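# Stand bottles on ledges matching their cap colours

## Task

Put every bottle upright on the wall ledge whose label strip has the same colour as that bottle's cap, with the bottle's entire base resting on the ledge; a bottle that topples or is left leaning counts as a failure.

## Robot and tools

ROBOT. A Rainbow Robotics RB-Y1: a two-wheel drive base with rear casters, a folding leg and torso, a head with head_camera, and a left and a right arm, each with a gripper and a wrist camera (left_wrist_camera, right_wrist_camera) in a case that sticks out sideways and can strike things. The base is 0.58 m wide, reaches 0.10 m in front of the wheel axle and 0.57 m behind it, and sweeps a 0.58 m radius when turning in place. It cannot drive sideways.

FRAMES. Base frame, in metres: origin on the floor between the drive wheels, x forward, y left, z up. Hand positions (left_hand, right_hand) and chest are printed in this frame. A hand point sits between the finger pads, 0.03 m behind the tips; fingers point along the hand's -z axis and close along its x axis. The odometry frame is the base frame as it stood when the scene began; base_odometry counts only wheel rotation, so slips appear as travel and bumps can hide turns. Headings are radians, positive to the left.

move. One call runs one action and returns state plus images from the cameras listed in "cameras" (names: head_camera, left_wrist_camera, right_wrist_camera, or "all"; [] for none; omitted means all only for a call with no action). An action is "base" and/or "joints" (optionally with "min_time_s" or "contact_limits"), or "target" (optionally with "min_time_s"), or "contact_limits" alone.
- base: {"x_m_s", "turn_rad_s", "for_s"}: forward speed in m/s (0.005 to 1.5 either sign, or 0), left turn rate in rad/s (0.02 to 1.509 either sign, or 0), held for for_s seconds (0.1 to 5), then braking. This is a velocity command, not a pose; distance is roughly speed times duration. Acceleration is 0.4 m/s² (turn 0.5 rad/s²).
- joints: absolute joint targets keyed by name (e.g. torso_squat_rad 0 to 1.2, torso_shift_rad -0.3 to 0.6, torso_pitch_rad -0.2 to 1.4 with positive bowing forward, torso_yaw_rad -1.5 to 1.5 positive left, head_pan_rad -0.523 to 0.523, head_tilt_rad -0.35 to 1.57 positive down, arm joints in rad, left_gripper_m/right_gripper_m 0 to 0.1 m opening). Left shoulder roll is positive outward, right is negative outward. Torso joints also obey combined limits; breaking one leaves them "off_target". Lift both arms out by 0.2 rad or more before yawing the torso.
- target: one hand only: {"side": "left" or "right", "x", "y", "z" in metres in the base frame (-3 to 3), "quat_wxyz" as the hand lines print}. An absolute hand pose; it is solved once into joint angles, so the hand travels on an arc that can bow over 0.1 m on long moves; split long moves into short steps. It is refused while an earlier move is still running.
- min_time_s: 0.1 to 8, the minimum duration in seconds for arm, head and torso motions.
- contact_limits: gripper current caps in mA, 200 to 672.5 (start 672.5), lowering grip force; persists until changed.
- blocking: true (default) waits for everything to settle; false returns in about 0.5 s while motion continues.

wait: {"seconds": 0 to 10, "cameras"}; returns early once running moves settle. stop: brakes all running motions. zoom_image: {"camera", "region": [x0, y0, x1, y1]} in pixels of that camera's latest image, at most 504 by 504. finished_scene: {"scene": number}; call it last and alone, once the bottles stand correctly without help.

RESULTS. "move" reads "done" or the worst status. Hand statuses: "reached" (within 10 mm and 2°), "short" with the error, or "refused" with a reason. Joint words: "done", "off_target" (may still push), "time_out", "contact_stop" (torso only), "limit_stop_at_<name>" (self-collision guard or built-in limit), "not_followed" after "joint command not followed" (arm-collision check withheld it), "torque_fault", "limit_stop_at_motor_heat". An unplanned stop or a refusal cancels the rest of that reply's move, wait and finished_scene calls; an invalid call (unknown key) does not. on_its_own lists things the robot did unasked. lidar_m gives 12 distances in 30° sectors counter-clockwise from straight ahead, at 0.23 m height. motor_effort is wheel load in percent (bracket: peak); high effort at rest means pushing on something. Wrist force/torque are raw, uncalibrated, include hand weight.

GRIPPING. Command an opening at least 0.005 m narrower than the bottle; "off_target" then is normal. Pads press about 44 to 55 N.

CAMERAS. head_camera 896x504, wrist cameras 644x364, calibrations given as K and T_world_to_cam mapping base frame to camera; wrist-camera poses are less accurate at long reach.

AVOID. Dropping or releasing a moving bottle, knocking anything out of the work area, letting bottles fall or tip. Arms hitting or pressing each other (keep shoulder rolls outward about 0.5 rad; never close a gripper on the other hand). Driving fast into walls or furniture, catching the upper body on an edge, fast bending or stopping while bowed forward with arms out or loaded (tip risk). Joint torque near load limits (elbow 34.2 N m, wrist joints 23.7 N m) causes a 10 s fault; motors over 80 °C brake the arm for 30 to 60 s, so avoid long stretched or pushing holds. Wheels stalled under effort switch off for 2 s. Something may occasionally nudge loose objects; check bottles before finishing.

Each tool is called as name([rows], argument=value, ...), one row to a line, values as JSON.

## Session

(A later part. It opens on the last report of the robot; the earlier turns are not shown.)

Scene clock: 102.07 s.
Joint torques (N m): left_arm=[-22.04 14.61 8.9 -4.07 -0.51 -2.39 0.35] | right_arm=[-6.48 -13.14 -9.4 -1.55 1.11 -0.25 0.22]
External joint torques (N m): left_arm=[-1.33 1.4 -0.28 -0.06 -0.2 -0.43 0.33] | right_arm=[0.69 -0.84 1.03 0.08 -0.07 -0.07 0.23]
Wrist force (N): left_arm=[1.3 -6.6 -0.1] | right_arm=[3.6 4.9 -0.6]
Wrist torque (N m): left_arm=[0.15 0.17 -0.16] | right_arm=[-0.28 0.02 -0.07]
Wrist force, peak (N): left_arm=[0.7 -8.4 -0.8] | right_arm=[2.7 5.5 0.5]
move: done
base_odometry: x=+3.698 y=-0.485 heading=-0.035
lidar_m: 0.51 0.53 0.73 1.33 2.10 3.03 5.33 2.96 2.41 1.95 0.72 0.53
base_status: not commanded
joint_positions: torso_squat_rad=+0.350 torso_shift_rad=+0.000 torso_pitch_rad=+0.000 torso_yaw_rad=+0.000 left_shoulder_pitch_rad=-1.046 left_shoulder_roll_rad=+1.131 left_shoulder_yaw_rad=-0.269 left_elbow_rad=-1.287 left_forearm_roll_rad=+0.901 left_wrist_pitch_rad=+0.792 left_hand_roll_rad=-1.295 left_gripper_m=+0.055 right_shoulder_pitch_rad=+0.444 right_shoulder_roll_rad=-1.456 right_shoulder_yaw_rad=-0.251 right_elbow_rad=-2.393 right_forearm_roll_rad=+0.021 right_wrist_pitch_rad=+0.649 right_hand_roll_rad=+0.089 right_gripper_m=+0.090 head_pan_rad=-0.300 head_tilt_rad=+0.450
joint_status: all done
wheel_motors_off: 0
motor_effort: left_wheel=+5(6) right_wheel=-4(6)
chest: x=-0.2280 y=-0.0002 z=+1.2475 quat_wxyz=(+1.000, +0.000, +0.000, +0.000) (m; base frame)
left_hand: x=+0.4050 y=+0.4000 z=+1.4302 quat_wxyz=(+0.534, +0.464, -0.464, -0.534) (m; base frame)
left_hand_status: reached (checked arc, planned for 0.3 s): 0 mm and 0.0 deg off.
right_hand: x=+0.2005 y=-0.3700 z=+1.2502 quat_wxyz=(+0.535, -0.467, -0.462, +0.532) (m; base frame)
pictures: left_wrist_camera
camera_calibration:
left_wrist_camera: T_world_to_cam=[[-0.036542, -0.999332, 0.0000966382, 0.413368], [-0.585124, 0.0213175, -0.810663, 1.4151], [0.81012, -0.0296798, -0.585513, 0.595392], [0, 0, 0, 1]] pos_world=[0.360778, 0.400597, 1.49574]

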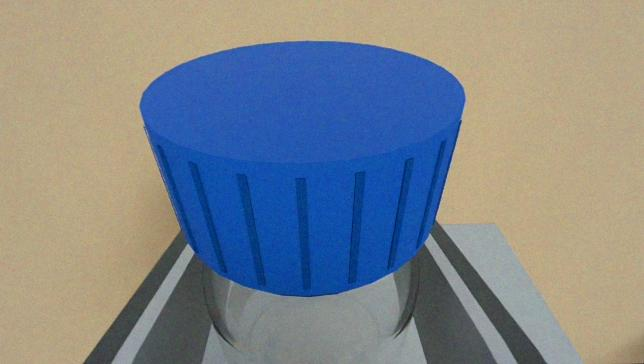

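move(target={"side": "left", "x": 0.28, "y": 0.34, "z": 1.445, "quat_wxyz": [0.5337, 0.4639, -0.4639, -0.5337]})

move(target={"side": "left", "x": 0.17, "y": 0.26, "z": 1.445, "quat_wxyz": [0.5337, 0.4639, -0.4639, -0.5337]})

move(joints={"torso_yaw_rad": -0.8, "head_pan_rad": 0.4, "head_tilt_rad": 0.4}, cameras=["all"])

Scene clock: 104.97 s.
Joint torques (N m): left_arm=[-15.26 14.06 12.09 0.76 -1.45 -1.87 -0.07] | right_arm=[-5.96 -13.39 -9.18 -1.56 0.9 -0.11 0.08]
External joint torques (N m): left_arm=[-1.28 1.15 1.48 -0.39 -0.26 -0.49 -0.08] | right_arm=[1.22 -1.1 1.24 0.07 -0.29 0.07 0.09]
Wrist force (N): left_arm=[0.9 -6.7 0.2] | right_arm=[3.5 4.3 -0.4]
Wrist torque (N m): left_arm=[0.17 0.11 -0.17] | right_arm=[-0.22 0.03 -0.02]
Wrist force, peak (N): left_arm=[0.8 -7.1 0.6] | right_arm=[3.5 5.0 -1.3]
move: done
base_odometry: x=+3.698 y=-0.485 heading=-0.035
lidar_m: 0.51 0.53 0.73 1.34 2.10 3.03 5.33 2.96 2.41 1.95 0.72 0.53
base_status: not commanded
joint_positions: torso_squat_rad=+0.350 torso_shift_rad=+0.000 torso_pitch_rad=+0.000 torso_yaw_rad=+0.000 left_shoulder_pitch_rad=-0.728 left_shoulder_roll_rad=+1.467 left_shoulder_yaw_rad=-0.105 left_elbow_rad=-2.004 left_forearm_roll_rad=+0.840 left_wrist_pitch_rad=+1.008 left_hand_roll_rad=-0.740 left_gripper_m=+0.055 right_shoulder_pitch_rad=+0.444 right_shoulder_roll_rad=-1.456 right_shoulder_yaw_rad=-0.251 right_elbow_rad=-2.393 right_forearm_roll_rad=+0.021 right_wrist_pitch_rad=+0.649 right_hand_roll_rad=+0.089 right_gripper_m=+0.090 head_pan_rad=-0.300 head_tilt_rad=+0.450
joint_status: all done
wheel_motors_off: 0
motor_effort: left_wheel=+5(6) right_wheel=-4(7)
chest: x=-0.2280 y=-0.0002 z=+1.2475 quat_wxyz=(+1.000, +0.000, +0.000, +0.000) (m; base frame)
left_hand: x=+0.2800 y=+0.3400 z=+1.4449 quat_wxyz=(+0.534, +0.464, -0.464, -0.534) (m; base frame)
left_hand_status: reached (checked arc, planned for 1.0 s): 0 mm and 0.0 deg off.
right_hand: x=+0.2005 y=-0.3700 z=+1.2502 quat_wxyz=(+0.535, -0.467, -0.462, +0.532) (m; base frame)
pictures: none

Scene clock: 106.13 s.
Joint torques (N m): left_arm=[-10.31 10.93 9.68 5.4 -2.24 -1.01 -0.08] | right_arm=[-6.46 -13.33 -9 -1.48 1.1 -0.14 0.35]
External joint torques (N m): left_arm=[-0.84 1.21 1.7 0.4 -0.43 -0.32 -0.1] | right_arm=[0.71 -1.04 1.43 0.15 -0.09 0.04 0.36]
Wrist force (N): left_arm=[1.0 -6.8 0.1] | right_arm=[3.0 4.2 -0.6]
Wrist torque (N m): left_arm=[0.18 0.12 -0.16] | right_arm=[-0.23 0.03 -0.04]
Wrist force, peak (N): left_arm=[0.6 -8.0 -0.9] | right_arm=[4.1 4.3 0.5]
move: done
base_odometry: x=+3.698 y=-0.485 heading=-0.035
lidar_m: 0.50 0.53 0.74 1.34 2.10 3.04 5.33 2.97 2.41 1.94 0.73 0.53
base_status: not commanded
joint_positions: torso_squat_rad=+0.350 torso_shift_rad=+0.000 torso_pitch_rad=+0.000 torso_yaw_rad=+0.000 left_shoulder_pitch_rad=-0.738 left_shoulder_roll_rad=+1.634 left_shoulder_yaw_rad=+0.024 left_elbow_rad=-2.490 left_forearm_roll_rad=+0.903 left_wrist_pitch_rad=+1.324 left_hand_roll_rad=-0.343 left_gripper_m=+0.055 right_shoulder_pitch_rad=+0.444 right_shoulder_roll_rad=-1.456 right_shoulder_yaw_rad=-0.251 right_elbow_rad=-2.393 right_forearm_roll_rad=+0.021 right_wrist_pitch_rad=+0.649 right_hand_roll_rad=+0.089 right_gripper_m=+0.090 head_pan_rad=-0.300 head_tilt_rad=+0.450
joint_status: all done
wheel_motors_off: 0
motor_effort: left_wheel=+6(6) right_wheel=-5(6)
chest: x=-0.2280 y=-0.0002 z=+1.2475 quat_wxyz=(+1.000, +0.000, +0.000, +0.000) (m; base frame)
left_hand: x=+0.1702 y=+0.2600 z=+1.4448 quat_wxyz=(+0.534, +0.464, -0.464, -0.534) (m; base frame)
left_hand_status: reached (checked arc, planned for 0.8 s): 0 mm and 0.0 deg off.
right_hand: x=+0.2006 y=-0.3700 z=+1.2502 quat_wxyz=(+0.535, -0.467, -0.462, +0.532) (m; base frame)
pictures: none

Scene clock: 108.27 s.
Joint torques (N m): left_arm=[-10.44 11.05 9.39 5.38 -2.2 -0.88 -0.04] | right_arm=[-6.66 -13.36 -8.94 -1.64 0.99 -0.28 0.03]
External joint torques (N m): left_arm=[-0.97 1.33 1.42 0.39 -0.39 -0.18 -0.05] | right_arm=[0.51 -1.06 1.49 -0.02 -0.2 -0.1 0.04]
Wrist force (N): left_arm=[1.0 -6.7 0.1] | right_arm=[2.4 4.8 0.2]
Wrist torque (N m): left_arm=[0.16 0.13 -0.16] | right_arm=[-0.29 -0.05 -0.05]
Wrist force, peak (N): left_arm=[1.5 -6.8 -0.4] | right_arm=[3.7 5.0 0.3]
move: done
base_odometry: x=+3.698 y=-0.485 heading=-0.035
lidar_m: 0.50 0.53 0.73 1.34 2.11 3.04 5.33 2.98 2.41 1.94 0.72 0.53
base_status: not commanded
joint_positions: torso_squat_rad=+0.350 torso_shift_rad=+0.000 torso_pitch_rad=+0.000 torso_yaw_rad=-0.800 left_shoulder_pitch_rad=-0.738 left_shoulder_roll_rad=+1.634 left_shoulder_yaw_rad=+0.024 left_elbow_rad=-2.490 left_forearm_roll_rad=+0.903 left_wrist_pitch_rad=+1.324 left_hand_roll_rad=-0.343 left_gripper_m=+0.055 right_shoulder_pitch_rad=+0.444 right_shoulder_roll_rad=-1.456 right_shoulder_yaw_rad=-0.251 right_elbow_rad=-2.393 right_forearm_roll_rad=+0.021 right_wrist_pitch_rad=+0.649 right_hand_roll_rad=+0.089 right_gripper_m=+0.090 head_pan_rad=+0.400 head_tilt_rad=+0.400
joint_status: all done
wheel_motors_off: 0
motor_effort: left_wheel=+6(6) right_wheel=-5(6)
chest: x=-0.2280 y=-0.0002 z=+1.2475 quat_wxyz=(+0.921, +0.000, +0.000, -0.389) (m; base frame)
left_hand: x=+0.2362 y=-0.1047 z=+1.4445 quat_wxyz=(+0.284, +0.247, -0.608, -0.700) (m; base frame)
right_hand: x=-0.1947 y=-0.5653 z=+1.2500 quat_wxyz=(+0.700, -0.610, -0.243, +0.281) (m; base frame)
pictures: head_camera, left_wrist_camera, right_wrist_camera
camera_calibration:
head_camera: T_world_to_cam=[[-0.413895, -0.909975, 0.0252447, -0.134398], [-0.333267, 0.125661, -0.934421, 1.34228], [0.847127, -0.395165, -0.355275, 0.631078], [0, 0, 0, 1]] pos_world=[-0.142891, -0.0415916, 1.48186]
left_wrist_camera: T_world_to_cam=[[-0.742068, -0.670324, -0.0000097597, 0.104024], [-0.39314, 0.435229, -0.809949, 1.33574], [0.542933, -0.601034, -0.586501, 0.730363], [0, 0, 0, 1]] pos_world=[0.205788, -0.0726508, 1.51024]
right_wrist_camera: T_world_to_cam=[[-0.728533, -0.682712, 0.0560666, -0.602717], [-0.449818, 0.415064, -0.790813, 1.16265], [0.516627, -0.601353, -0.609484, 0.594646], [0, 0, 0, 1]] pos_world=[-0.223328, -0.536464, 1.31566]

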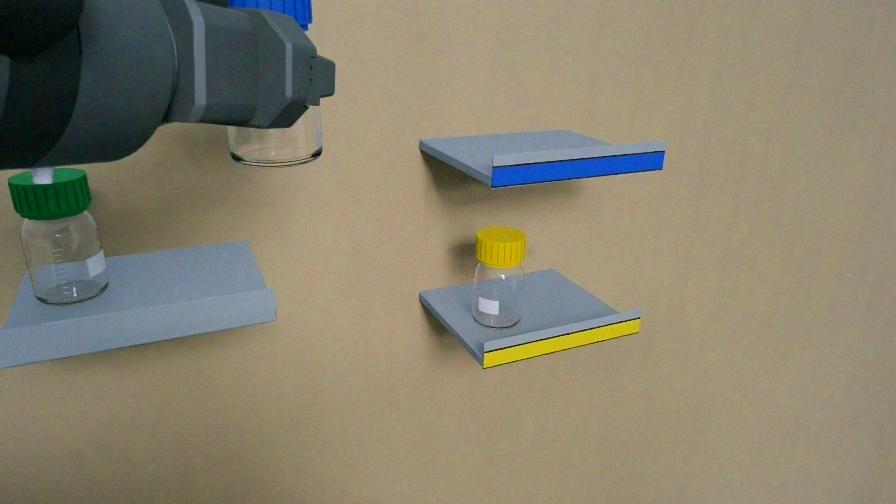

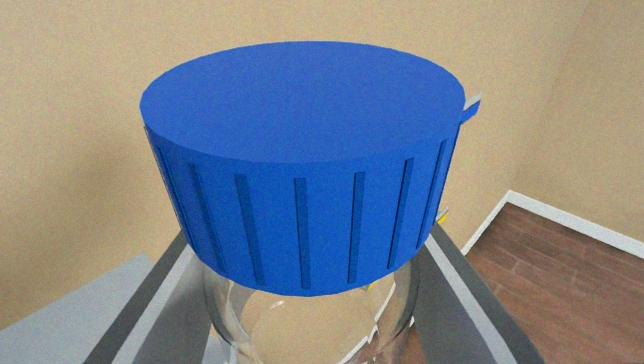

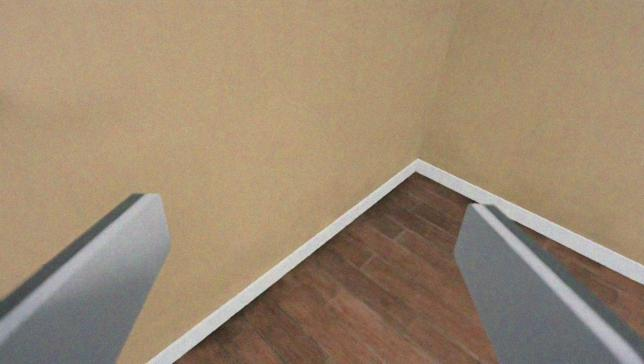

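move(target={"side": "left", "x": 0.33, "y": -0.26, "z": 1.445, "quat_wxyz": [0.3190, 0.2773, -0.5946, -0.6841]})

move(target={"side": "left", "x": 0.411, "y": -0.362, "z": 1.44, "quat_wxyz": [0.3190, 0.2773, -0.5946, -0.6841]}, min_time_s=1, cameras=["head_camera", "left_wrist_camera"])

Scene clock: 110.37 s.
Joint torques (N m): left_arm=[-21.45 10.64 11 -0.48 -1.66 -1.33 0.49] | right_arm=[-5.84 -13.67 -8.92 -1.55 1.01 -0.12 0.24]
External joint torques (N m): left_arm=[-1.2 2.13 0.94 0.34 -0.09 -0.12 0.48] | right_arm=[1.33 -1.37 1.5 0.07 -0.18 0.06 0.25]
Wrist force (N): left_arm=[0.7 -6.6 0.1] | right_arm=[3.2 4.4 0.1]
Wrist torque (N m): left_arm=[0.16 0.11 -0.03] | right_arm=[-0.24 0.01 -0.06]
Wrist force, peak (N): left_arm=[1.7 -7.8 0.3] | right_arm=[3.8 5.1 -0.4]
move: done
base_odometry: x=+3.698 y=-0.485 heading=-0.035
lidar_m: 0.51 0.53 0.73 1.34 2.10 3.03 5.33 2.97 2.40 1.95 0.73 0.53
base_status: not commanded
joint_positions: torso_squat_rad=+0.350 torso_shift_rad=+0.000 torso_pitch_rad=+0.000 torso_yaw_rad=-0.800 left_shoulder_pitch_rad=-1.258 left_shoulder_roll_rad=+0.976 left_shoulder_yaw_rad=-0.525 left_elbow_rad=-1.801 left_forearm_roll_rad=+0.415 left_wrist_pitch_rad=+1.371 left_hand_roll_rad=-0.628 left_gripper_m=+0.055 right_shoulder_pitch_rad=+0.444 right_shoulder_roll_rad=-1.456 right_shoulder_yaw_rad=-0.251 right_elbow_rad=-2.393 right_forearm_roll_rad=+0.021 right_wrist_pitch_rad=+0.649 right_hand_roll_rad=+0.089 right_gripper_m=+0.090 head_pan_rad=+0.400 head_tilt_rad=+0.400
joint_status: all done
wheel_motors_off: 0
motor_effort: left_wheel=+5(6) right_wheel=-5(6)
chest: x=-0.2280 y=-0.0002 z=+1.2475 quat_wxyz=(+0.921, +0.000, +0.000, -0.389) (m; base frame)
left_hand: x=+0.3299 y=-0.2601 z=+1.4450 quat_wxyz=(+0.319, +0.277, -0.595, -0.684) (m; base frame)
left_hand_status: reached (checked arc, planned for 1.0 s): 0 mm and 0.0 deg off.
right_hand: x=-0.1947 y=-0.5653 z=+1.2500 quat_wxyz=(+0.700, -0.610, -0.243, +0.281) (m; base frame)
pictures: none

Scene clock: 112.43 s.
Joint torques (N m): left_arm=[-27.66 11.31 6.01 -4.44 -1.36 -1.71 0.27] | right_arm=[-6.16 -13.15 -9.65 -1.56 0.94 -0.21 0.29]
External joint torques (N m): left_arm=[-1.84 1.83 -1.22 0.08 -0.36 -0.21 0.26] | right_arm=[1.02 -0.86 0.78 0.06 -0.24 -0.03 0.3]
Wrist force (N): left_arm=[1.1 -6.9 0.1] | right_arm=[3.4 3.7 -0.5]
Wrist torque (N m): left_arm=[0.20 0.13 -0.03] | right_arm=[-0.13 0.03 -0.03]
Wrist force, peak (N): left_arm=[1.9 -7.7 -0.5] | right_arm=[4.4 4.5 -0.3]
move: done
base_odometry: x=+3.698 y=-0.485 heading=-0.035
lidar_m: 0.51 0.53 0.73 1.33 2.10 3.04 5.33 2.97 2.42 1.94 0.72 0.53
base_status: not commanded
joint_positions: torso_squat_rad=+0.350 torso_shift_rad=+0.000 torso_pitch_rad=+0.000 torso_yaw_rad=-0.800 left_shoulder_pitch_rad=-1.488 left_shoulder_roll_rad=+0.655 left_shoulder_yaw_rad=-0.590 left_elbow_rad=-0.974 left_forearm_roll_rad=+0.328 left_wrist_pitch_rad=+0.924 left_hand_roll_rad=-0.827 left_gripper_m=+0.055 right_shoulder_pitch_rad=+0.444 right_shoulder_roll_rad=-1.456 right_shoulder_yaw_rad=-0.251 right_elbow_rad=-2.393 right_forearm_roll_rad=+0.021 right_wrist_pitch_rad=+0.649 right_hand_roll_rad=+0.089 right_gripper_m=+0.090 head_pan_rad=+0.400 head_tilt_rad=+0.400
joint_status: all done
wheel_motors_off: 0
motor_effort: left_wheel=+6(6) right_wheel=-4(6)
chest: x=-0.2280 y=-0.0002 z=+1.2475 quat_wxyz=(+0.921, +0.000, +0.000, -0.389) (m; base frame)
left_hand: x=+0.4102 y=-0.3614 z=+1.4401 quat_wxyz=(+0.319, +0.277, -0.595, -0.684) (m; base frame)
left_hand_status: reached (checked arc, planned for 1.1 s): 1 mm and 0.1 deg off.
right_hand: x=-0.1947 y=-0.5653 z=+1.2501 quat_wxyz=(+0.700, -0.610, -0.243, +0.281) (m; base frame)
pictures: head_camera, left_wrist_camera
camera_calibration:
head_camera: T_world_to_cam=[[-0.413754, -0.910038, 0.0252824, -0.134478], [-0.333208, 0.125534, -0.934459, 1.34231], [0.847219, -0.39506, -0.355172, 0.631029], [0, 0, 0, 1]] pos_world=[-0.142992, -0.0415913, 1.48186]
left_wrist_camera: T_world_to_cam=[[-0.670431, -0.741971, 0.00031609, 0.00536157], [-0.433784, 0.391613, -0.811462, 1.51538], [0.601958, -0.544167, -0.584405, 0.47223], [0, 0, 0, 1]] pos_world=[0.376678, -0.332491, 1.50564]

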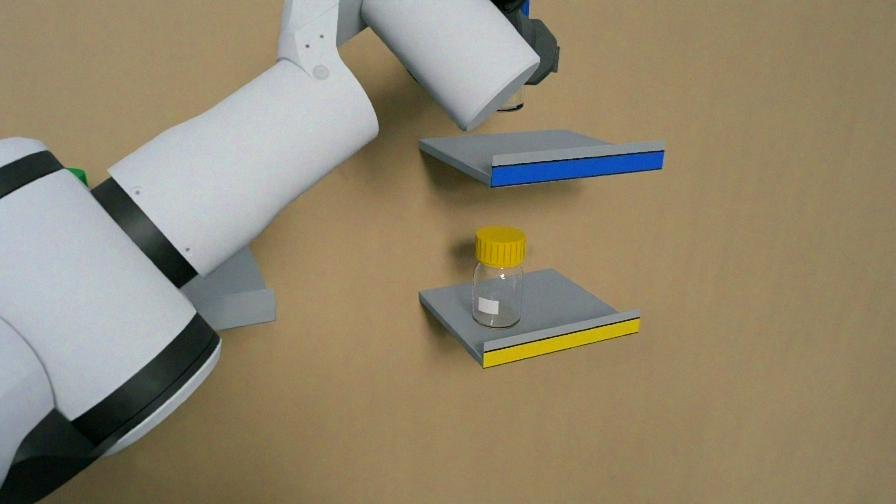

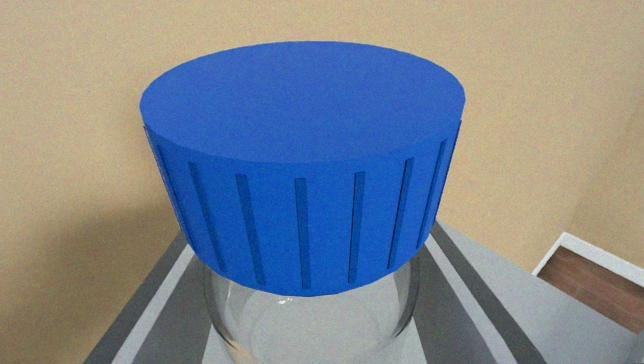

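move(target={"side": "left", "x": 0.411, "y": -0.362, "z": 1.412, "quat_wxyz": [0.3190, 0.2773, -0.5946, -0.6841]})

move(target={"side": "left", "x": 0.411, "y": -0.362, "z": 1.406, "quat_wxyz": [0.3190, 0.2773, -0.5946, -0.6841]}, cameras=["head_camera", "left_wrist_camera"])

Scene clock: 113.90 s.
Joint torques (N m): left_arm=[-28.72 11.13 6.62 -5.67 -1.24 -1.94 0.3] | right_arm=[-6 -13.36 -9.73 -1.42 1.06 -0.11 0.12]
External joint torques (N m): left_arm=[-2.82 1.6 -1.07 -1.13 -0.2 -0.5 0.29] | right_arm=[1.17 -1.07 0.7 0.2 -0.12 0.07 0.13]
Wrist force (N): left_arm=[1.2 -6.6 0.2] | right_arm=[3.0 4.4 -0.1]
Wrist torque (N m): left_arm=[0.18 0.13 -0.14] | right_arm=[-0.24 0.01 -0.06]
Wrist force, peak (N): left_arm=[1.4 -8.6 -0.4] | right_arm=[3.4 5.1 0.1]
move: done
base_odometry: x=+3.698 y=-0.485 heading=-0.035
lidar_m: 0.51 0.53 0.73 1.34 2.11 3.03 5.32 2.97 2.41 1.95 0.73 0.53
base_status: not commanded
joint_positions: torso_squat_rad=+0.350 torso_shift_rad=+0.000 torso_pitch_rad=+0.000 torso_yaw_rad=-0.800 left_shoulder_pitch_rad=-1.422 left_shoulder_roll_rad=+0.658 left_shoulder_yaw_rad=-0.601 left_elbow_rad=-1.027 left_forearm_roll_rad=+0.293 left_wrist_pitch_rad=+0.914 left_hand_roll_rad=-0.779 left_gripper_m=+0.055 right_shoulder_pitch_rad=+0.444 right_shoulder_roll_rad=-1.456 right_shoulder_yaw_rad=-0.251 right_elbow_rad=-2.393 right_forearm_roll_rad=+0.021 right_wrist_pitch_rad=+0.649 right_hand_roll_rad=+0.089 right_gripper_m=+0.090 head_pan_rad=+0.400 head_tilt_rad=+0.400
joint_status: all done
wheel_motors_off: 0
motor_effort: left_wheel=+6(7) right_wheel=-5(6)
chest: x=-0.2280 y=-0.0002 z=+1.2475 quat_wxyz=(+0.921, +0.000, +0.000, -0.389) (m; base frame)
left_hand: x=+0.4112 y=-0.3625 z=+1.4122 quat_wxyz=(+0.319, +0.276, -0.593, -0.686) (m; base frame)
left_hand_status: reached (checked arc, planned for 0.3 s): 1 mm and 0.3 deg off.
right_hand: x=-0.1947 y=-0.5653 z=+1.2501 quat_wxyz=(+0.700, -0.610, -0.243, +0.282) (m; base frame)
pictures: none

Scene clock: 114.43 s.
Joint torques (N m): left_arm=[-28.36 11 6.83 -5.51 -1.23 -1.7 0.18] | right_arm=[-6.32 -13.22 -9.28 -1.21 1.01 -0.1 0.24]
External joint torques (N m): left_arm=[-2.56 1.46 -1.01 -1 -0.17 -0.29 0.17] | right_arm=[0.85 -0.92 1.15 0.41 -0.18 0.08 0.25]
Wrist force (N): left_arm=[1.1 -6.6 -0.1] | right_arm=[2.9 4.1 0.0]
Wrist torque (N m): left_arm=[0.16 0.13 -0.16] | right_arm=[-0.15 -0.01 -0.01]
Wrist force, peak (N): left_arm=[2.4 -7.9 0.1] | right_arm=[3.6 4.7 0.5]
move: done
base_odometry: x=+3.698 y=-0.485 heading=-0.035
lidar_m: 0.51 0.53 0.74 1.34 2.11 3.04 5.33 2.97 2.41 1.94 0.72 0.53
base_status: not commanded
joint_positions: torso_squat_rad=+0.350 torso_shift_rad=+0.000 torso_pitch_rad=+0.000 torso_yaw_rad=-0.800 left_shoulder_pitch_rad=-1.402 left_shoulder_roll_rad=+0.660 left_shoulder_yaw_rad=-0.604 left_elbow_rad=-1.048 left_forearm_roll_rad=+0.274 left_wrist_pitch_rad=+0.912 left_hand_roll_rad=-0.759 left_gripper_m=+0.055 right_shoulder_pitch_rad=+0.444 right_shoulder_roll_rad=-1.456 right_shoulder_yaw_rad=-0.251 right_elbow_rad=-2.393 right_forearm_roll_rad=+0.021 right_wrist_pitch_rad=+0.649 right_hand_roll_rad=+0.089 right_gripper_m=+0.090 head_pan_rad=+0.400 head_tilt_rad=+0.400
joint_status: all done
wheel_motors_off: 0
motor_effort: left_wheel=+7(7) right_wheel=-6(6)
chest: x=-0.2280 y=-0.0002 z=+1.2475 quat_wxyz=(+0.921, +0.000, +0.000, -0.389) (m; base frame)
left_hand: x=+0.4111 y=-0.3621 z=+1.4060 quat_wxyz=(+0.319, +0.277, -0.594, -0.684) (m; base frame)
left_hand_status: reached (checked arc, planned for 0.2 s): 0 mm and 0.1 deg off.
right_hand: x=-0.1947 y=-0.5653 z=+1.2501 quat_wxyz=(+0.700, -0.610, -0.243, +0.282) (m; base frame)
pictures: head_camera, left_wrist_camera
camera_calibration:
head_camera: T_world_to_cam=[[-0.413754, -0.910038, 0.0252824, -0.134437], [-0.333208, 0.125534, -0.934459, 1.34234], [0.847219, -0.39506, -0.355172, 0.630944], [0, 0, 0, 1]] pos_world=[-0.142892, -0.0415913, 1.48186]
left_wrist_camera: T_world_to_cam=[[-0.670401, -0.741999, 0.000237925, 0.00554374], [-0.435328, 0.393062, -0.809933, 1.48734], [0.600876, -0.543083, -0.586522, 0.455219], [0, 0, 0, 1]] pos_world=[0.377669, -0.333283, 1.47164]

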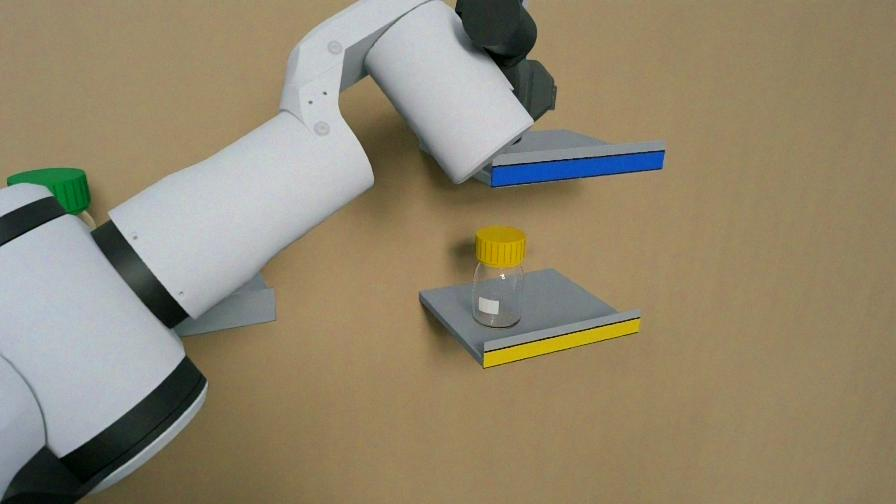

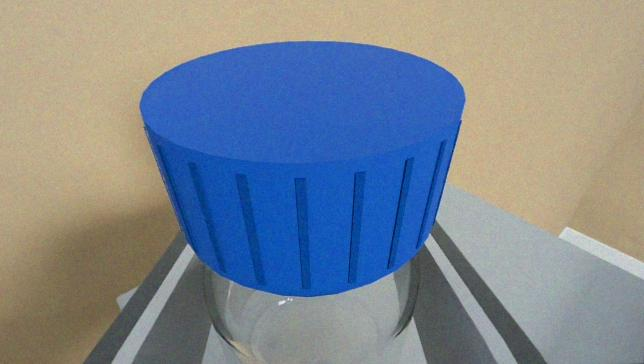

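move(target={"side": "left", "x": 0.411, "y": -0.362, "z": 1.401, "quat_wxyz": [0.3190, 0.2773, -0.5946, -0.6841]})

move(target={"side": "left", "x": 0.411, "y": -0.362, "z": 1.397, "quat_wxyz": [0.3190, 0.2773, -0.5946, -0.6841]}, cameras=["head_camera", "left_wrist_camera"])

Scene clock: 115.23 s.
Joint torques (N m): left_arm=[-28.09 11.11 6.94 -5.33 -1.39 -1.67 0.34] | right_arm=[-6.29 -12.9 -9.35 -1.59 0.88 -0.21 0.09]
External joint torques (N m): left_arm=[-2.31 1.57 -0.99 -0.81 -0.31 -0.28 0.33] | right_arm=[0.88 -0.6 1.08 0.03 -0.31 -0.03 0.09]
Wrist force (N): left_arm=[1.3 -6.5 0.6] | right_arm=[2.8 3.8 0.0]
Wrist torque (N m): left_arm=[0.16 0.13 -0.16] | right_arm=[-0.18 -0.02 -0.03]
Wrist force, peak (N): left_arm=[1.1 -8.9 -0.1] | right_arm=[3.8 4.6 0.0]
move: done
base_odometry: x=+3.698 y=-0.485 heading=-0.035
lidar_m: 0.51 0.53 0.73 1.34 2.11 3.03 5.32 2.97 2.41 1.94 0.73 0.53
base_status: not commanded
joint_positions: torso_squat_rad=+0.350 torso_shift_rad=+0.000 torso_pitch_rad=+0.000 torso_yaw_rad=-0.800 left_shoulder_pitch_rad=-1.389 left_shoulder_roll_rad=+0.660 left_shoulder_yaw_rad=-0.605 left_elbow_rad=-1.060 left_forearm_roll_rad=+0.263 left_wrist_pitch_rad=+0.911 left_hand_roll_rad=-0.749 left_gripper_m=+0.055 right_shoulder_pitch_rad=+0.444 right_shoulder_roll_rad=-1.456 right_shoulder_yaw_rad=-0.251 right_elbow_rad=-2.393 right_forearm_roll_rad=+0.021 right_wrist_pitch_rad=+0.649 right_hand_roll_rad=+0.089 right_gripper_m=+0.090 head_pan_rad=+0.400 head_tilt_rad=+0.400
joint_status: all done
wheel_motors_off: 0
motor_effort: left_wheel=+7(7) right_wheel=-5(6)
chest: x=-0.2280 y=-0.0002 z=+1.2475 quat_wxyz=(+0.921, +0.000, +0.000, -0.389) (m; base frame)
left_hand: x=+0.4111 y=-0.3620 z=+1.4011 quat_wxyz=(+0.319, +0.277, -0.594, -0.684) (m; base frame)
left_hand_status: reached (checked arc, planned for 0.1 s): 0 mm and 0.0 deg off.
right_hand: x=-0.1947 y=-0.5653 z=+1.2501 quat_wxyz=(+0.700, -0.610, -0.243, +0.282) (m; base frame)
pictures: none

Scene clock: 115.77 s.
Joint torques (N m): left_arm=[-28.25 10.69 6.9 -5.37 -1.26 -1.76 0.45] | right_arm=[-5.73 -13.58 -9.35 -1.57 0.94 -0.19 0.23]
External joint torques (N m): left_arm=[-2.47 1.15 -1.1 -0.84 -0.17 -0.38 0.43] | right_arm=[1.45 -1.29 1.08 0.05 -0.25 -0.02 0.24]
Wrist force (N): left_arm=[1.6 -6.4 0.2] | right_arm=[2.9 4.1 0.0]
Wrist torque (N m): left_arm=[0.16 0.19 -0.15] | right_arm=[-0.25 0.01 0.00]
Wrist force, peak (N): left_arm=[0.6 -8.3 -0.4] | right_arm=[3.1 5.1 -0.4]
move: done
base_odometry: x=+3.698 y=-0.485 heading=-0.035
lidar_m: 0.51 0.53 0.74 1.34 2.11 3.04 5.33 2.96 2.41 1.95 0.72 0.53
base_status: not commanded
joint_positions: torso_squat_rad=+0.350 torso_shift_rad=+0.000 torso_pitch_rad=+0.000 torso_yaw_rad=-0.800 left_shoulder_pitch_rad=-1.379 left_shoulder_roll_rad=+0.660 left_shoulder_yaw_rad=-0.606 left_elbow_rad=-1.068 left_forearm_roll_rad=+0.256 left_wrist_pitch_rad=+0.909 left_hand_roll_rad=-0.740 left_gripper_m=+0.055 right_shoulder_pitch_rad=+0.444 right_shoulder_roll_rad=-1.456 right_shoulder_yaw_rad=-0.251 right_elbow_rad=-2.393 right_forearm_roll_rad=+0.021 right_wrist_pitch_rad=+0.649 right_hand_roll_rad=+0.089 right_gripper_m=+0.090 head_pan_rad=+0.400 head_tilt_rad=+0.400
joint_status: all done
wheel_motors_off: 0
motor_effort: left_wheel=+7(7) right_wheel=-4(6)
chest: x=-0.2280 y=-0.0002 z=+1.2475 quat_wxyz=(+0.921, +0.000, +0.000, -0.389) (m; base frame)
left_hand: x=+0.4111 y=-0.3620 z=+1.3971 quat_wxyz=(+0.319, +0.277, -0.595, -0.684) (m; base frame)
left_hand_status: reached (checked arc, planned for 0.1 s): 0 mm and 0.0 deg off.
right_hand: x=-0.1947 y=-0.5653 z=+1.2501 quat_wxyz=(+0.700, -0.610, -0.243, +0.282) (m; base frame)
pictures: head_camera, left_wrist_camera
camera_calibration:
head_camera: T_world_to_cam=[[-0.413754, -0.910038, 0.0252824, -0.134437], [-0.333208, 0.125534, -0.934459, 1.34234], [0.847219, -0.39506, -0.355172, 0.630944], [0, 0, 0, 1]] pos_world=[-0.142892, -0.0415913, 1.48186]
left_wrist_camera: T_world_to_cam=[[-0.670138, -0.742236, 0.00028433, 0.005381], [-0.435047, 0.392477, -0.810368, 1.48035], [0.601373, -0.543182, -0.585921, 0.449065], [0, 0, 0, 1]] pos_world=[0.377571, -0.333085, 1.46274]

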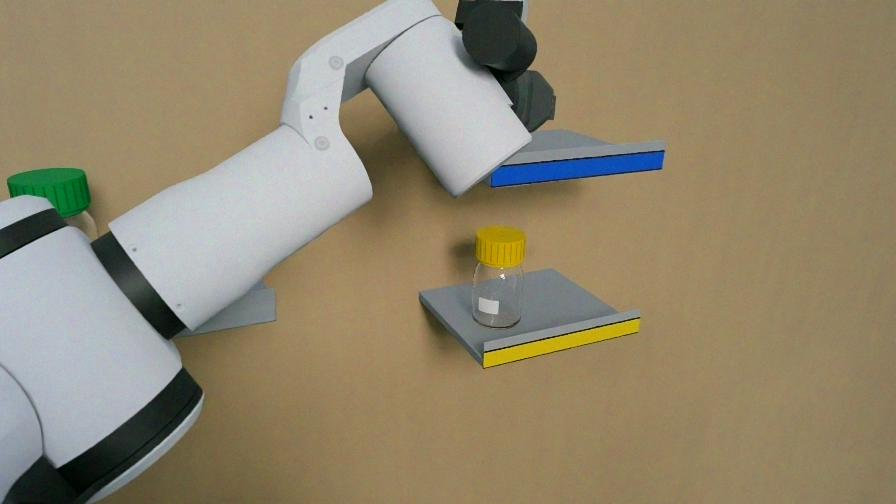

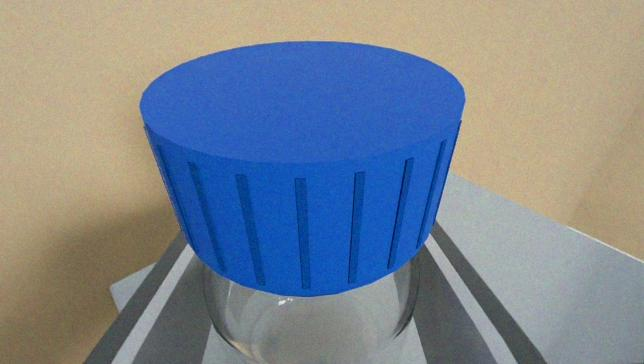

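move(target={"side": "left", "x": 0.411, "y": -0.362, "z": 1.393, "quat_wxyz": [0.3190, 0.2773, -0.5946, -0.6841]})

move(target={"side": "left", "x": 0.411, "y": -0.362, "z": 1.389, "quat_wxyz": [0.3190, 0.2773, -0.5946, -0.6841]}, cameras=["left_wrist_camera"])

Scene clock: 116.77 s.
Joint torques (N m): left_arm=[-22.12 9.02 6.37 -3.64 -0.16 -0.16 0.34] | right_arm=[-5.95 -13 -9.32 -1.56 1.05 -0.26 0.18]
External joint torques (N m): left_arm=[3.63 -0.49 -1.68 0.9 0.93 1.21 0.33] | right_arm=[1.22 -0.71 1.11 0.07 -0.14 -0.08 0.19]
Wrist force (N): left_arm=[0.5 3.1 -2.5] | right_arm=[2.7 4.7 -0.2]
Wrist torque (N m): left_arm=[0.35 0.14 -0.12] | right_arm=[-0.30 0.04 -0.01]
Wrist force, peak (N): left_arm=[1.2 6.8 -3.5] | right_arm=[3.9 4.9 0.7]
move: done
base_odometry: x=+3.698 y=-0.485 heading=-0.035
lidar_m: 0.50 0.52 0.74 1.34 2.11 3.04 5.33 2.96 2.42 1.95 0.72 0.53
base_status: not commanded
joint_positions: torso_squat_rad=+0.350 torso_shift_rad=+0.000 torso_pitch_rad=+0.000 torso_yaw_rad=-0.800 left_shoulder_pitch_rad=-1.370 left_shoulder_roll_rad=+0.661 left_shoulder_yaw_rad=-0.607 left_elbow_rad=-1.076 left_forearm_roll_rad=+0.248 left_wrist_pitch_rad=+0.907 left_hand_roll_rad=-0.733 left_gripper_m=+0.055 right_shoulder_pitch_rad=+0.444 right_shoulder_roll_rad=-1.456 right_shoulder_yaw_rad=-0.251 right_elbow_rad=-2.393 right_forearm_roll_rad=+0.021 right_wrist_pitch_rad=+0.649 right_hand_roll_rad=+0.089 right_gripper_m=+0.090 head_pan_rad=+0.400 head_tilt_rad=+0.400
joint_status: all done
wheel_motors_off: 0
motor_effort: left_wheel=+7(7) right_wheel=-5(6)
chest: x=-0.2280 y=-0.0002 z=+1.2475 quat_wxyz=(+0.921, +0.000, +0.000, -0.389) (m; base frame)
left_hand: x=+0.4107 y=-0.3620 z=+1.3945 quat_wxyz=(+0.319, +0.277, -0.595, -0.683) (m; base frame)
left_hand_status: reached (checked arc, planned for 0.1 s): 2 mm and 0.1 deg off.
right_hand: x=-0.1947 y=-0.5653 z=+1.2501 quat_wxyz=(+0.700, -0.610, -0.243, +0.281) (m; base frame)
pictures: none

Scene clock: 117.30 s.
Joint torques (N m): left_arm=[-12.67 5.03 3.43 -1.98 2.01 1.96 0.41] | right_arm=[-6.33 -13.1 -9.56 -1.58 0.96 -0.17 0.12]
External joint torques (N m): left_arm=[13.06 -4.53 -4.68 2.55 3.11 3.33 0.4] | right_arm=[0.85 -0.81 0.87 0.04 -0.23 0.01 0.13]
Wrist force (N): left_arm=[-0.3 17.0 -5.8] | right_arm=[3.1 4.6 0.0]
Wrist torque (N m): left_arm=[0.57 0.18 -0.13] | right_arm=[-0.27 0.05 -0.03]
Wrist force, peak (N): left_arm=[1.0 25.0 -6.5] | right_arm=[2.7 4.9 0.5]
move: done
base_odometry: x=+3.698 y=-0.485 heading=-0.035
lidar_m: 0.51 0.54 0.74 1.34 2.11 3.03 5.33 2.97 2.41 1.94 0.72 0.53
base_status: not commanded
joint_positions: torso_squat_rad=+0.350 torso_shift_rad=+0.000 torso_pitch_rad=+0.000 torso_yaw_rad=-0.800 left_shoulder_pitch_rad=-1.363 left_shoulder_roll_rad=+0.661 left_shoulder_yaw_rad=-0.608 left_elbow_rad=-1.083 left_forearm_roll_rad=+0.240 left_wrist_pitch_rad=+0.904 left_hand_roll_rad=-0.725 left_gripper_m=+0.055 right_shoulder_pitch_rad=+0.444 right_shoulder_roll_rad=-1.456 right_shoulder_yaw_rad=-0.251 right_elbow_rad=-2.393 right_forearm_roll_rad=+0.021 right_wrist_pitch_rad=+0.649 right_hand_roll_rad=+0.089 right_gripper_m=+0.090 head_pan_rad=+0.400 head_tilt_rad=+0.400
joint_status: all done
wheel_motors_off: 0
motor_effort: left_wheel=+6(7) right_wheel=-5(6)
chest: x=-0.2282 y=-0.0001 z=+1.2475 quat_wxyz=(+0.921, +0.000, +0.000, -0.389) (m; base frame)
left_hand: x=+0.4105 y=-0.3618 z=+1.3929 quat_wxyz=(+0.318, +0.278, -0.597, -0.682) (m; base frame)
left_hand_status: reached (checked arc, planned for 0.1 s): 4 mm and 0.4 deg off.
right_hand: x=-0.1949 y=-0.5652 z=+1.2501 quat_wxyz=(+0.700, -0.610, -0.244, +0.281) (m; base frame)
pictures: left_wrist_camera
camera_calibration:
left_wrist_camera: T_world_to_cam=[[-0.670827, -0.741614, 0.000392242, 0.0053847], [-0.430991, 0.389423, -0.814001, 1.47893], [0.603521, -0.546223, -0.580864, 0.437968], [0, 0, 0, 1]] pos_world=[0.376693, -0.332706, 1.45824]

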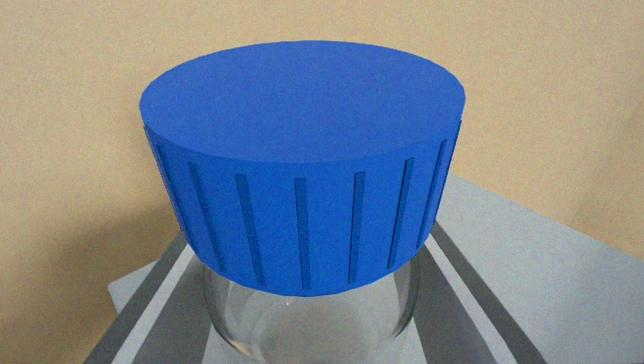

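move(target={"side": "left", "x": 0.411, "y": -0.362, "z": 1.394, "quat_wxyz": [0.3190, 0.2773, -0.5946, -0.6841]})

move(joints={"left_gripper_m": 0.09})

move(target={"side": "left", "x": 0.353, "y": -0.314, "z": 1.40, "quat_wxyz": [0.3190, 0.2773, -0.5946, -0.6841]})

move(target={"side": "left", "x": 0.265, "y": -0.24, "z": 1.42, "quat_wxyz": [0.3190, 0.2773, -0.5946, -0.6841]}, cameras=["head_camera", "left_wrist_camera"])

Scene clock: 123.77 s.
Joint torques (N m): left_arm=[-23.93 8.4 5.43 -3.25 -0.68 -0.68 0.15] | right_arm=[-6 -13.64 -9.36 -1.38 0.99 -0.09 0.25]
External joint torques (N m): left_arm=[1.82 -1.14 -2.61 1.29 0.41 0.7 0.14] | right_arm=[1.18 -1.34 1.06 0.24 -0.19 0.09 0.25]
Wrist force (N): left_arm=[1.4 -1.9 -1.0] | right_arm=[3.1 4.4 -0.2]
Wrist torque (N m): left_arm=[0.18 0.12 0.02] | right_arm=[-0.22 0.06 -0.03]
Wrist force, peak (N): left_arm=[0.1 17.2 -6.1] | right_arm=[3.1 5.4 0.6]
move: done
base_odometry: x=+3.698 y=-0.485 heading=-0.035
lidar_m: 0.50 0.53 0.74 1.34 2.11 3.04 5.32 2.96 2.42 1.95 0.72 0.53
base_status: not commanded
joint_positions: torso_squat_rad=+0.350 torso_shift_rad=+0.000 torso_pitch_rad=+0.000 torso_yaw_rad=-0.800 left_shoulder_pitch_rad=-1.372 left_shoulder_roll_rad=+0.661 left_shoulder_yaw_rad=-0.607 left_elbow_rad=-1.073 left_forearm_roll_rad=+0.250 left_wrist_pitch_rad=+0.907 left_hand_roll_rad=-0.734 left_gripper_m=+0.055 right_shoulder_pitch_rad=+0.444 right_shoulder_roll_rad=-1.456 right_shoulder_yaw_rad=-0.251 right_elbow_rad=-2.393 right_forearm_roll_rad=+0.021 right_wrist_pitch_rad=+0.649 right_hand_roll_rad=+0.089 right_gripper_m=+0.090 head_pan_rad=+0.400 head_tilt_rad=+0.400
joint_status: all done
wheel_motors_off: 0
motor_effort: left_wheel=+6(7) right_wheel=-6(6)
chest: x=-0.2281 y=-0.0001 z=+1.2475 quat_wxyz=(+0.921, +0.000, +0.000, -0.389) (m; base frame)
left_hand: x=+0.4109 y=-0.3619 z=+1.3951 quat_wxyz=(+0.319, +0.277, -0.595, -0.683) (m; base frame)
left_hand_status: reached (checked arc, planned for 0.1 s): 1 mm and 0.1 deg off.
right_hand: x=-0.1949 y=-0.5652 z=+1.2501 quat_wxyz=(+0.700, -0.610, -0.244, +0.281) (m; base frame)
pictures: none

Scene clock: 124.67 s.
Joint torques (N m): left_arm=[-25.86 9.45 5.84 -3.62 -0.86 -1.23 0.21] | right_arm=[-5.86 -13.24 -8.86 -1.58 0.95 -0.19 0.12]
External joint torques (N m): left_arm=[-0.1 -0.09 -2.2 0.91 0.23 0.14 0.2] | right_arm=[1.32 -0.95 1.57 0.04 -0.24 -0.01 0.12]
Wrist force (N): left_arm=[1.4 -4.6 0.4] | right_arm=[2.9 4.1 -0.4]
Wrist torque (N m): left_arm=[0.14 0.17 -0.03] | right_arm=[-0.21 -0.02 0.00]
Wrist force, peak (N): left_arm=[0.7 -5.2 0.0] | right_arm=[4.0 4.9 -0.8]
move: done
base_odometry: x=+3.698 y=-0.485 heading=-0.035
lidar_m: 0.51 0.54 0.73 1.33 2.10 3.04 5.34 2.97 2.41 1.94 0.73 0.53
base_status: not commanded
joint_positions: torso_squat_rad=+0.350 torso_shift_rad=+0.000 torso_pitch_rad=+0.000 torso_yaw_rad=-0.800 left_shoulder_pitch_rad=-1.371 left_shoulder_roll_rad=+0.661 left_shoulder_yaw_rad=-0.607 left_elbow_rad=-1.073 left_forearm_roll_rad=+0.250 left_wrist_pitch_rad=+0.907 left_hand_roll_rad=-0.734 left_gripper_m=+0.090 right_shoulder_pitch_rad=+0.444 right_shoulder_roll_rad=-1.456 right_shoulder_yaw_rad=-0.251 right_elbow_rad=-2.393 right_forearm_roll_rad=+0.021 right_wrist_pitch_rad=+0.649 right_hand_roll_rad=+0.089 right_gripper_m=+0.090 head_pan_rad=+0.400 head_tilt_rad=+0.400
joint_status: all done
wheel_motors_off: 0
motor_effort: left_wheel=+6(7) right_wheel=-5(7)
chest: x=-0.2281 y=-0.0001 z=+1.2475 quat_wxyz=(+0.921, +0.000, +0.000, -0.389) (m; base frame)
left_hand: x=+0.4110 y=-0.3619 z=+1.3947 quat_wxyz=(+0.319, +0.277, -0.595, -0.684) (m; base frame)
right_hand: x=-0.1949 y=-0.5652 z=+1.2501 quat_wxyz=(+0.700, -0.610, -0.244, +0.281) (m; base frame)
pictures: none

Scene clock: 126.03 s.
Joint torques (N m): left_arm=[-23.84 9.95 11.07 -3 -1.42 -1.4 0.29] | right_arm=[-5.97 -13.06 -8.61 -1.57 1.04 -0.16 0.29]
External joint torques (N m): left_arm=[-1.16 1.17 0.97 -0.34 0.06 -0.21 0.28] | right_arm=[1.2 -0.76 1.82 0.05 -0.14 0.02 0.3]
Wrist force (N): left_arm=[0.9 -5.0 0.3] | right_arm=[3.6 4.5 0.5]
Wrist torque (N m): left_arm=[0.16 0.12 -0.17] | right_arm=[-0.22 0.07 -0.04]
Wrist force, peak (N): left_arm=[-0.2 -6.2 0.0] | right_arm=[3.5 5.3 0.6]
move: done
base_odometry: x=+3.698 y=-0.485 heading=-0.035
lidar_m: 0.51 0.52 0.73 1.33 2.11 3.03 5.33 2.97 2.41 1.94 0.72 0.53
base_status: not commanded
joint_positions: torso_squat_rad=+0.350 torso_shift_rad=+0.000 torso_pitch_rad=+0.000 torso_yaw_rad=-0.800 left_shoulder_pitch_rad=-1.240 left_shoulder_roll_rad=+0.815 left_shoulder_yaw_rad=-0.593 left_elbow_rad=-1.581 left_forearm_roll_rad=+0.260 left_wrist_pitch_rad=+1.212 left_hand_roll_rad=-0.621 left_gripper_m=+0.090 right_shoulder_pitch_rad=+0.444 right_shoulder_roll_rad=-1.456 right_shoulder_yaw_rad=-0.251 right_elbow_rad=-2.393 right_forearm_roll_rad=+0.021 right_wrist_pitch_rad=+0.649 right_hand_roll_rad=+0.089 right_gripper_m=+0.090 head_pan_rad=+0.400 head_tilt_rad=+0.400
joint_status: all done
wheel_motors_off: 0
motor_effort: left_wheel=+7(7) right_wheel=-5(6)
chest: x=-0.2280 y=-0.0002 z=+1.2475 quat_wxyz=(+0.921, +0.000, +0.000, -0.389) (m; base frame)
left_hand: x=+0.3531 y=-0.3140 z=+1.4000 quat_wxyz=(+0.319, +0.277, -0.595, -0.684) (m; base frame)
left_hand_status: reached (checked arc, planned for 0.8 s): 0 mm and 0.0 deg off.
right_hand: x=-0.1947 y=-0.5652 z=+1.2501 quat_wxyz=(+0.700, -0.610, -0.243, +0.281) (m; base frame)
pictures: none

Scene clock: 127.30 s.
Joint torques (N m): left_arm=[-18.37 8.56 10.64 0.1 -1.71 -1.21 0.29] | right_arm=[-6.35 -13.07 -9.35 -1.52 0.96 -0.27 0.08]
External joint torques (N m): left_arm=[-0.09 1.05 0.92 -0.02 0.05 -0.2 0.28] | right_arm=[0.82 -0.78 1.08 0.1 -0.23 -0.09 0.09]
Wrist force (N): left_arm=[0.8 -4.6 0.3] | right_arm=[2.9 5.0 -0.1]
Wrist torque (N m): left_arm=[0.12 0.09 -0.17] | right_arm=[-0.33 0.02 -0.03]
Wrist force, peak (N): left_arm=[-0.5 -5.7 0.3] | right_arm=[3.8 4.7 0.3]
move: done
base_odometry: x=+3.698 y=-0.485 heading=-0.035
lidar_m: 0.50 0.53 0.74 1.34 2.11 3.04 5.33 2.97 2.41 1.95 0.72 0.53
base_status: not commanded
joint_positions: torso_squat_rad=+0.350 torso_shift_rad=+0.000 torso_pitch_rad=+0.000 torso_yaw_rad=-0.800 left_shoulder_pitch_rad=-1.200 left_shoulder_roll_rad=+0.959 left_shoulder_yaw_rad=-0.525 left_elbow_rad=-2.099 left_forearm_roll_rad=+0.357 left_wrist_pitch_rad=+1.611 left_hand_roll_rad=-0.512 left_gripper_m=+0.090 right_shoulder_pitch_rad=+0.444 right_shoulder_roll_rad=-1.456 right_shoulder_yaw_rad=-0.251 right_elbow_rad=-2.393 right_forearm_roll_rad=+0.021 right_wrist_pitch_rad=+0.649 right_hand_roll_rad=+0.089 right_gripper_m=+0.090 head_pan_rad=+0.400 head_tilt_rad=+0.400
joint_status: all done
wheel_motors_off: 0
motor_effort: left_wheel=+7(7) right_wheel=-4(7)
chest: x=-0.2280 y=-0.0002 z=+1.2475 quat_wxyz=(+0.921, +0.000, +0.000, -0.389) (m; base frame)
left_hand: x=+0.2650 y=-0.2400 z=+1.4202 quat_wxyz=(+0.319, +0.277, -0.595, -0.684) (m; base frame)
left_hand_status: reached (checked arc, planned for 0.8 s): 0 mm and 0.0 deg off.
right_hand: x=-0.1948 y=-0.5652 z=+1.2501 quat_wxyz=(+0.700, -0.610, -0.243, +0.281) (m; base frame)
pictures: head_camera, left_wrist_camera
camera_calibration:
head_camera: T_world_to_cam=[[-0.413771, -0.910031, 0.0252429, -0.134331], [-0.333111, 0.125537, -0.934493, 1.34236], [0.847249, -0.395075, -0.355085, 0.630943], [0, 0, 0, 1]] pos_world=[-0.142992, -0.0414913, 1.48186]
left_wrist_camera: T_world_to_cam=[[-0.670223, -0.74216, -0.000219984, -0.00126677], [-0.434453, 0.392582, -0.810636, 1.38787], [0.601708, -0.543211, -0.585551, 0.615981], [0, 0, 0, 1]] pos_world=[0.231474, -0.211185, 1.48574]

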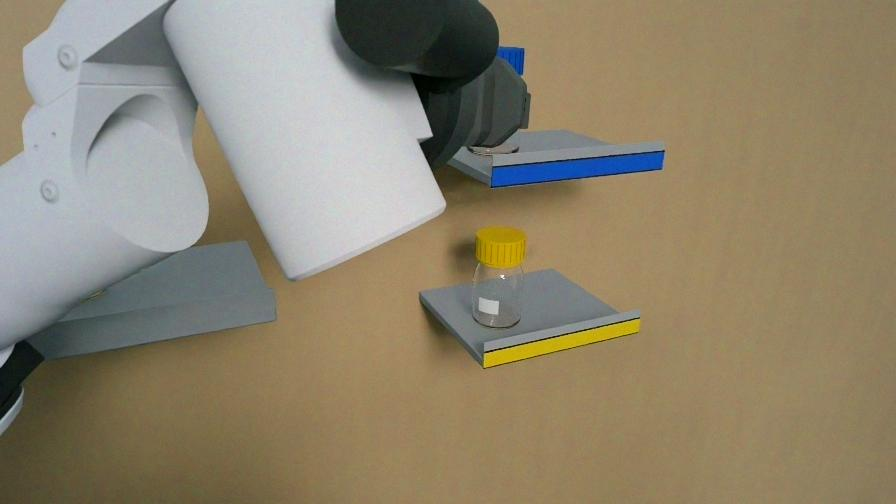

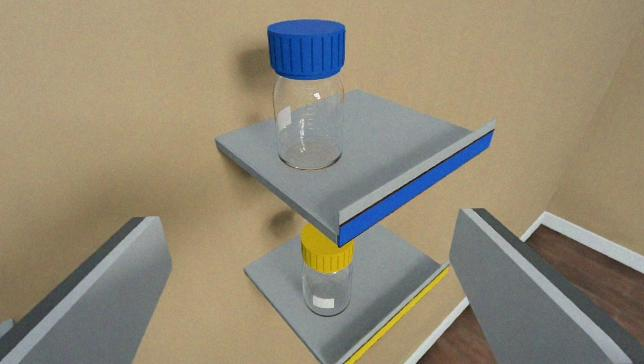

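move(joints={"torso_yaw_rad": 0.0, "head_pan_rad": 0.3, "head_tilt_rad": 0.45}, cameras=["head_camera"])

move(target={"side": "left", "x": 0.25, "y": 0.28, "z": 1.29, "quat_wxyz": [0.5337, 0.4639, -0.4639, -0.5337]})

move(target={"side": "left", "x": 0.285, "y": 0.312, "z": 1.208, "quat_wxyz": [0.5337, 0.4639, -0.4639, -0.5337]}, cameras=["head_camera", "left_wrist_camera"])

Scene clock: 130.57 s.
Joint torques (N m): left_arm=[-18.33 8.55 10.47 -0.01 -1.73 -1.15 0.34] | right_arm=[-6.12 -13.55 -9.03 -1.67 0.82 -0.21 0.33]
External joint torques (N m): left_arm=[-0.06 1.01 0.75 -0.14 0.03 -0.15 0.33] | right_arm=[1.06 -1.25 1.4 -0.03 -0.37 -0.03 0.33]
Wrist force (N): left_arm=[0.5 -4.7 0.3] | right_arm=[3.0 4.0 -0.1]
Wrist torque (N m): left_arm=[0.12 0.06 -0.16] | right_arm=[-0.17 -0.02 -0.05]
Wrist force, peak (N): left_arm=[0.7 -5.1 0.1] | right_arm=[3.4 5.5 -0.7]
move: done
base_odometry: x=+3.698 y=-0.485 heading=-0.035
lidar_m: 0.51 0.53 0.74 1.34 2.10 3.04 5.33 2.97 2.42 1.94 0.72 0.54
base_status: not commanded
joint_positions: torso_squat_rad=+0.350 torso_shift_rad=+0.000 torso_pitch_rad=+0.000 torso_yaw_rad=+0.000 left_shoulder_pitch_rad=-1.200 left_shoulder_roll_rad=+0.959 left_shoulder_yaw_rad=-0.525 left_elbow_rad=-2.099 left_forearm_roll_rad=+0.357 left_wrist_pitch_rad=+1.611 left_hand_roll_rad=-0.512 left_gripper_m=+0.090 right_shoulder_pitch_rad=+0.444 right_shoulder_roll_rad=-1.456 right_shoulder_yaw_rad=-0.251 right_elbow_rad=-2.393 right_forearm_roll_rad=+0.021 right_wrist_pitch_rad=+0.649 right_hand_roll_rad=+0.089 right_gripper_m=+0.090 head_pan_rad=+0.300 head_tilt_rad=+0.450
joint_status: all done
wheel_motors_off: 0
motor_effort: left_wheel=+6(7) right_wheel=-5(6)
chest: x=-0.2281 y=-0.0002 z=+1.2475 quat_wxyz=(+1.000, +0.000, +0.000, +0.000) (m; base frame)
left_hand: x=+0.2874 y=+0.1864 z=+1.4204 quat_wxyz=(+0.560, +0.487, -0.440, -0.506) (m; base frame)
right_hand: x=+0.2005 y=-0.3699 z=+1.2502 quat_wxyz=(+0.535, -0.467, -0.462, +0.532) (m; base frame)
pictures: head_camera
camera_calibration:
head_camera: T_world_to_cam=[[0.271232, -0.962146, 0.0266221, 0.0218278], [-0.379359, -0.132281, -0.915745, 1.30583], [0.884601, 0.23828, -0.400878, 0.705673], [0, 0, 0, 1]] pos_world=[-0.134783, 0.0255894, 1.47811]

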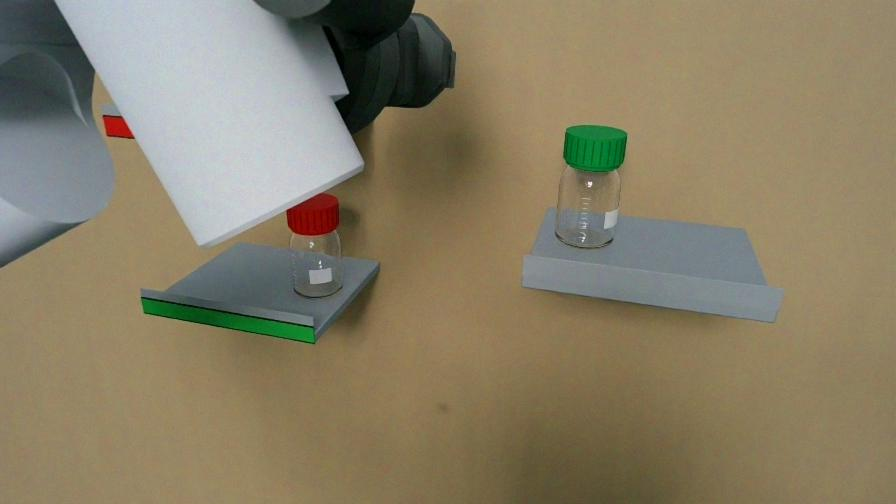

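Scene clock: 131.93 s.
Joint torques (N m): left_arm=[-13.56 12.34 11.38 -1.44 -1.52 -0.47 0.26] | right_arm=[-6.13 -13.04 -9.09 -1.51 0.8 -0.03 0.32]
External joint torques (N m): left_arm=[-1.01 0.73 0.73 -0.28 0.11 0.07 0.25] | right_arm=[1.04 -0.74 1.34 0.12 -0.39 0.15 0.33]
Wrist force (N): left_arm=[0.8 -4.9 0.1] | right_arm=[2.6 4.7 -0.4]
Wrist torque (N m): left_arm=[0.17 0.11 -0.16] | right_arm=[-0.26 0.00 -0.04]
Wrist force, peak (N): left_arm=[1.4 -6.0 0.2] | right_arm=[3.2 5.2 -0.4]
move: done
base_odometry: x=+3.698 y=-0.485 heading=-0.035
lidar_m: 0.50 0.53 0.73 1.34 2.11 3.03 5.33 2.97 2.41 1.94 0.72 0.53
base_status: not commanded
joint_positions: torso_squat_rad=+0.350 torso_shift_rad=+0.000 torso_pitch_rad=+0.000 torso_yaw_rad=+0.000 left_shoulder_pitch_rad=-0.427 left_shoulder_roll_rad=+1.369 left_shoulder_yaw_rad=-0.352 left_elbow_rad=-2.376 left_forearm_roll_rad=+0.180 left_wrist_pitch_rad=+1.054 left_hand_roll_rad=-0.256 left_gripper_m=+0.090 right_shoulder_pitch_rad=+0.444 right_shoulder_roll_rad=-1.456 right_shoulder_yaw_rad=-0.251 right_elbow_rad=-2.393 right_forearm_roll_rad=+0.021 right_wrist_pitch_rad=+0.649 right_hand_roll_rad=+0.089 right_gripper_m=+0.090 head_pan_rad=+0.300 head_tilt_rad=+0.450
joint_status: all done
wheel_motors_off: 0
motor_effort: left_wheel=+6(6) right_wheel=-5(6)
chest: x=-0.2280 y=-0.0002 z=+1.2475 quat_wxyz=(+1.000, +0.000, +0.000, +0.000) (m; base frame)
left_hand: x=+0.2500 y=+0.2800 z=+1.2900 quat_wxyz=(+0.534, +0.464, -0.463, -0.534) (m; base frame)
left_hand_status: reached (checked arc, planned for 1.0 s): 0 mm and 0.1 deg off.
right_hand: x=+0.2005 y=-0.3700 z=+1.2502 quat_wxyz=(+0.535, -0.467, -0.462, +0.532) (m; base frame)
pictures: none

Scene clock: 132.83 s.
Joint torques (N m): left_arm=[-14.91 13.74 11.06 -3.9 -1.24 -0.31 0.46] | right_arm=[-5.87 -13.58 -9.46 -1.47 1.02 -0.22 0.27]
External joint torques (N m): left_arm=[-1.51 1.25 -0.23 -0.31 0.08 0.11 0.44] | right_arm=[1.31 -1.28 0.97 0.16 -0.17 -0.04 0.28]
Wrist force (N): left_arm=[0.9 -4.7 0.3] | right_arm=[3.1 4.5 -0.3]
Wrist torque (N m): left_arm=[0.14 0.10 -0.16] | right_arm=[-0.23 0.02 -0.06]
Wrist force, peak (N): left_arm=[1.2 -6.3 -0.2] | right_arm=[3.9 5.0 -0.5]
move: done
base_odometry: x=+3.698 y=-0.485 heading=-0.035
lidar_m: 0.51 0.53 0.74 1.34 2.10 3.04 5.33 2.97 2.41 1.94 0.72 0.53
base_status: not commanded
joint_positions: torso_squat_rad=+0.350 torso_shift_rad=+0.000 torso_pitch_rad=+0.000 torso_yaw_rad=+0.000 left_shoulder_pitch_rad=-0.297 left_shoulder_roll_rad=+1.235 left_shoulder_yaw_rad=-0.441 left_elbow_rad=-2.135 left_forearm_roll_rad=-0.097 left_wrist_pitch_rad=+0.795 left_hand_roll_rad=-0.201 left_gripper_m=+0.090 right_shoulder_pitch_rad=+0.444 right_shoulder_roll_rad=-1.456 right_shoulder_yaw_rad=-0.251 right_elbow_rad=-2.393 right_forearm_roll_rad=+0.021 right_wrist_pitch_rad=+0.649 right_hand_roll_rad=+0.089 right_gripper_m=+0.090 head_pan_rad=+0.300 head_tilt_rad=+0.450
joint_status: all done
wheel_motors_off: 0
motor_effort: left_wheel=+6(6) right_wheel=-5(5)
chest: x=-0.2280 y=-0.0002 z=+1.2475 quat_wxyz=(+1.000, +0.000, +0.000, +0.000) (m; base frame)
left_hand: x=+0.2846 y=+0.3120 z=+1.2080 quat_wxyz=(+0.534, +0.464, -0.463, -0.534) (m; base frame)
left_hand_status: reached (checked arc, planned for 0.6 s): 0 mm and 0.1 deg off.
right_hand: x=+0.2005 y=-0.3700 z=+1.2502 quat_wxyz=(+0.535, -0.467, -0.462, +0.532) (m; base frame)
pictures: head_camera, left_wrist_camera
camera_calibration:
head_camera: T_world_to_cam=[[0.271102, -0.962184, 0.0265479, 0.0219208], [-0.379484, -0.132188, -0.915706, 1.30575], [0.884588, 0.238175, -0.40097, 0.70581], [0, 0, 0, 1]] pos_world=[-0.134782, 0.0255896, 1.47811]
left_wrist_camera: T_world_to_cam=[[-0.0360434, -0.99935, -0.000694566, 0.32185], [-0.586406, 0.0217126, -0.809726, 1.16553], [0.809215, -0.028778, -0.586807, 0.561784], [0, 0, 0, 1]] pos_world=[0.240471, 0.312501, 1.27364]

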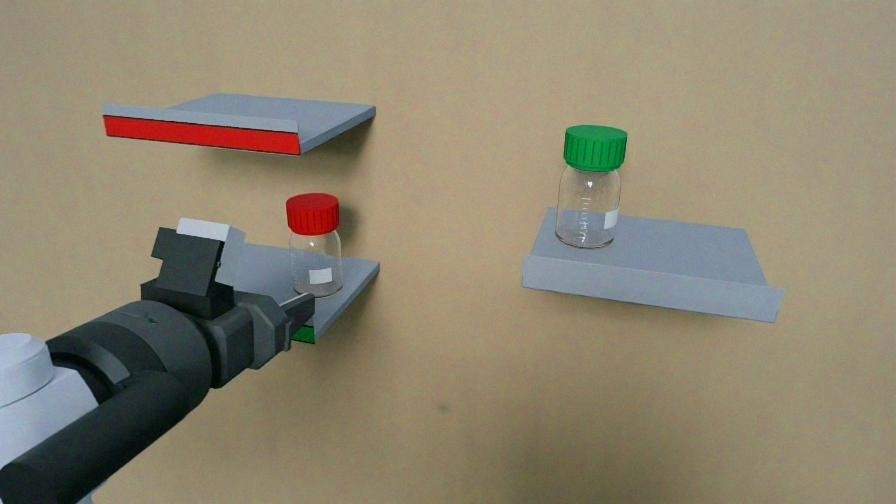

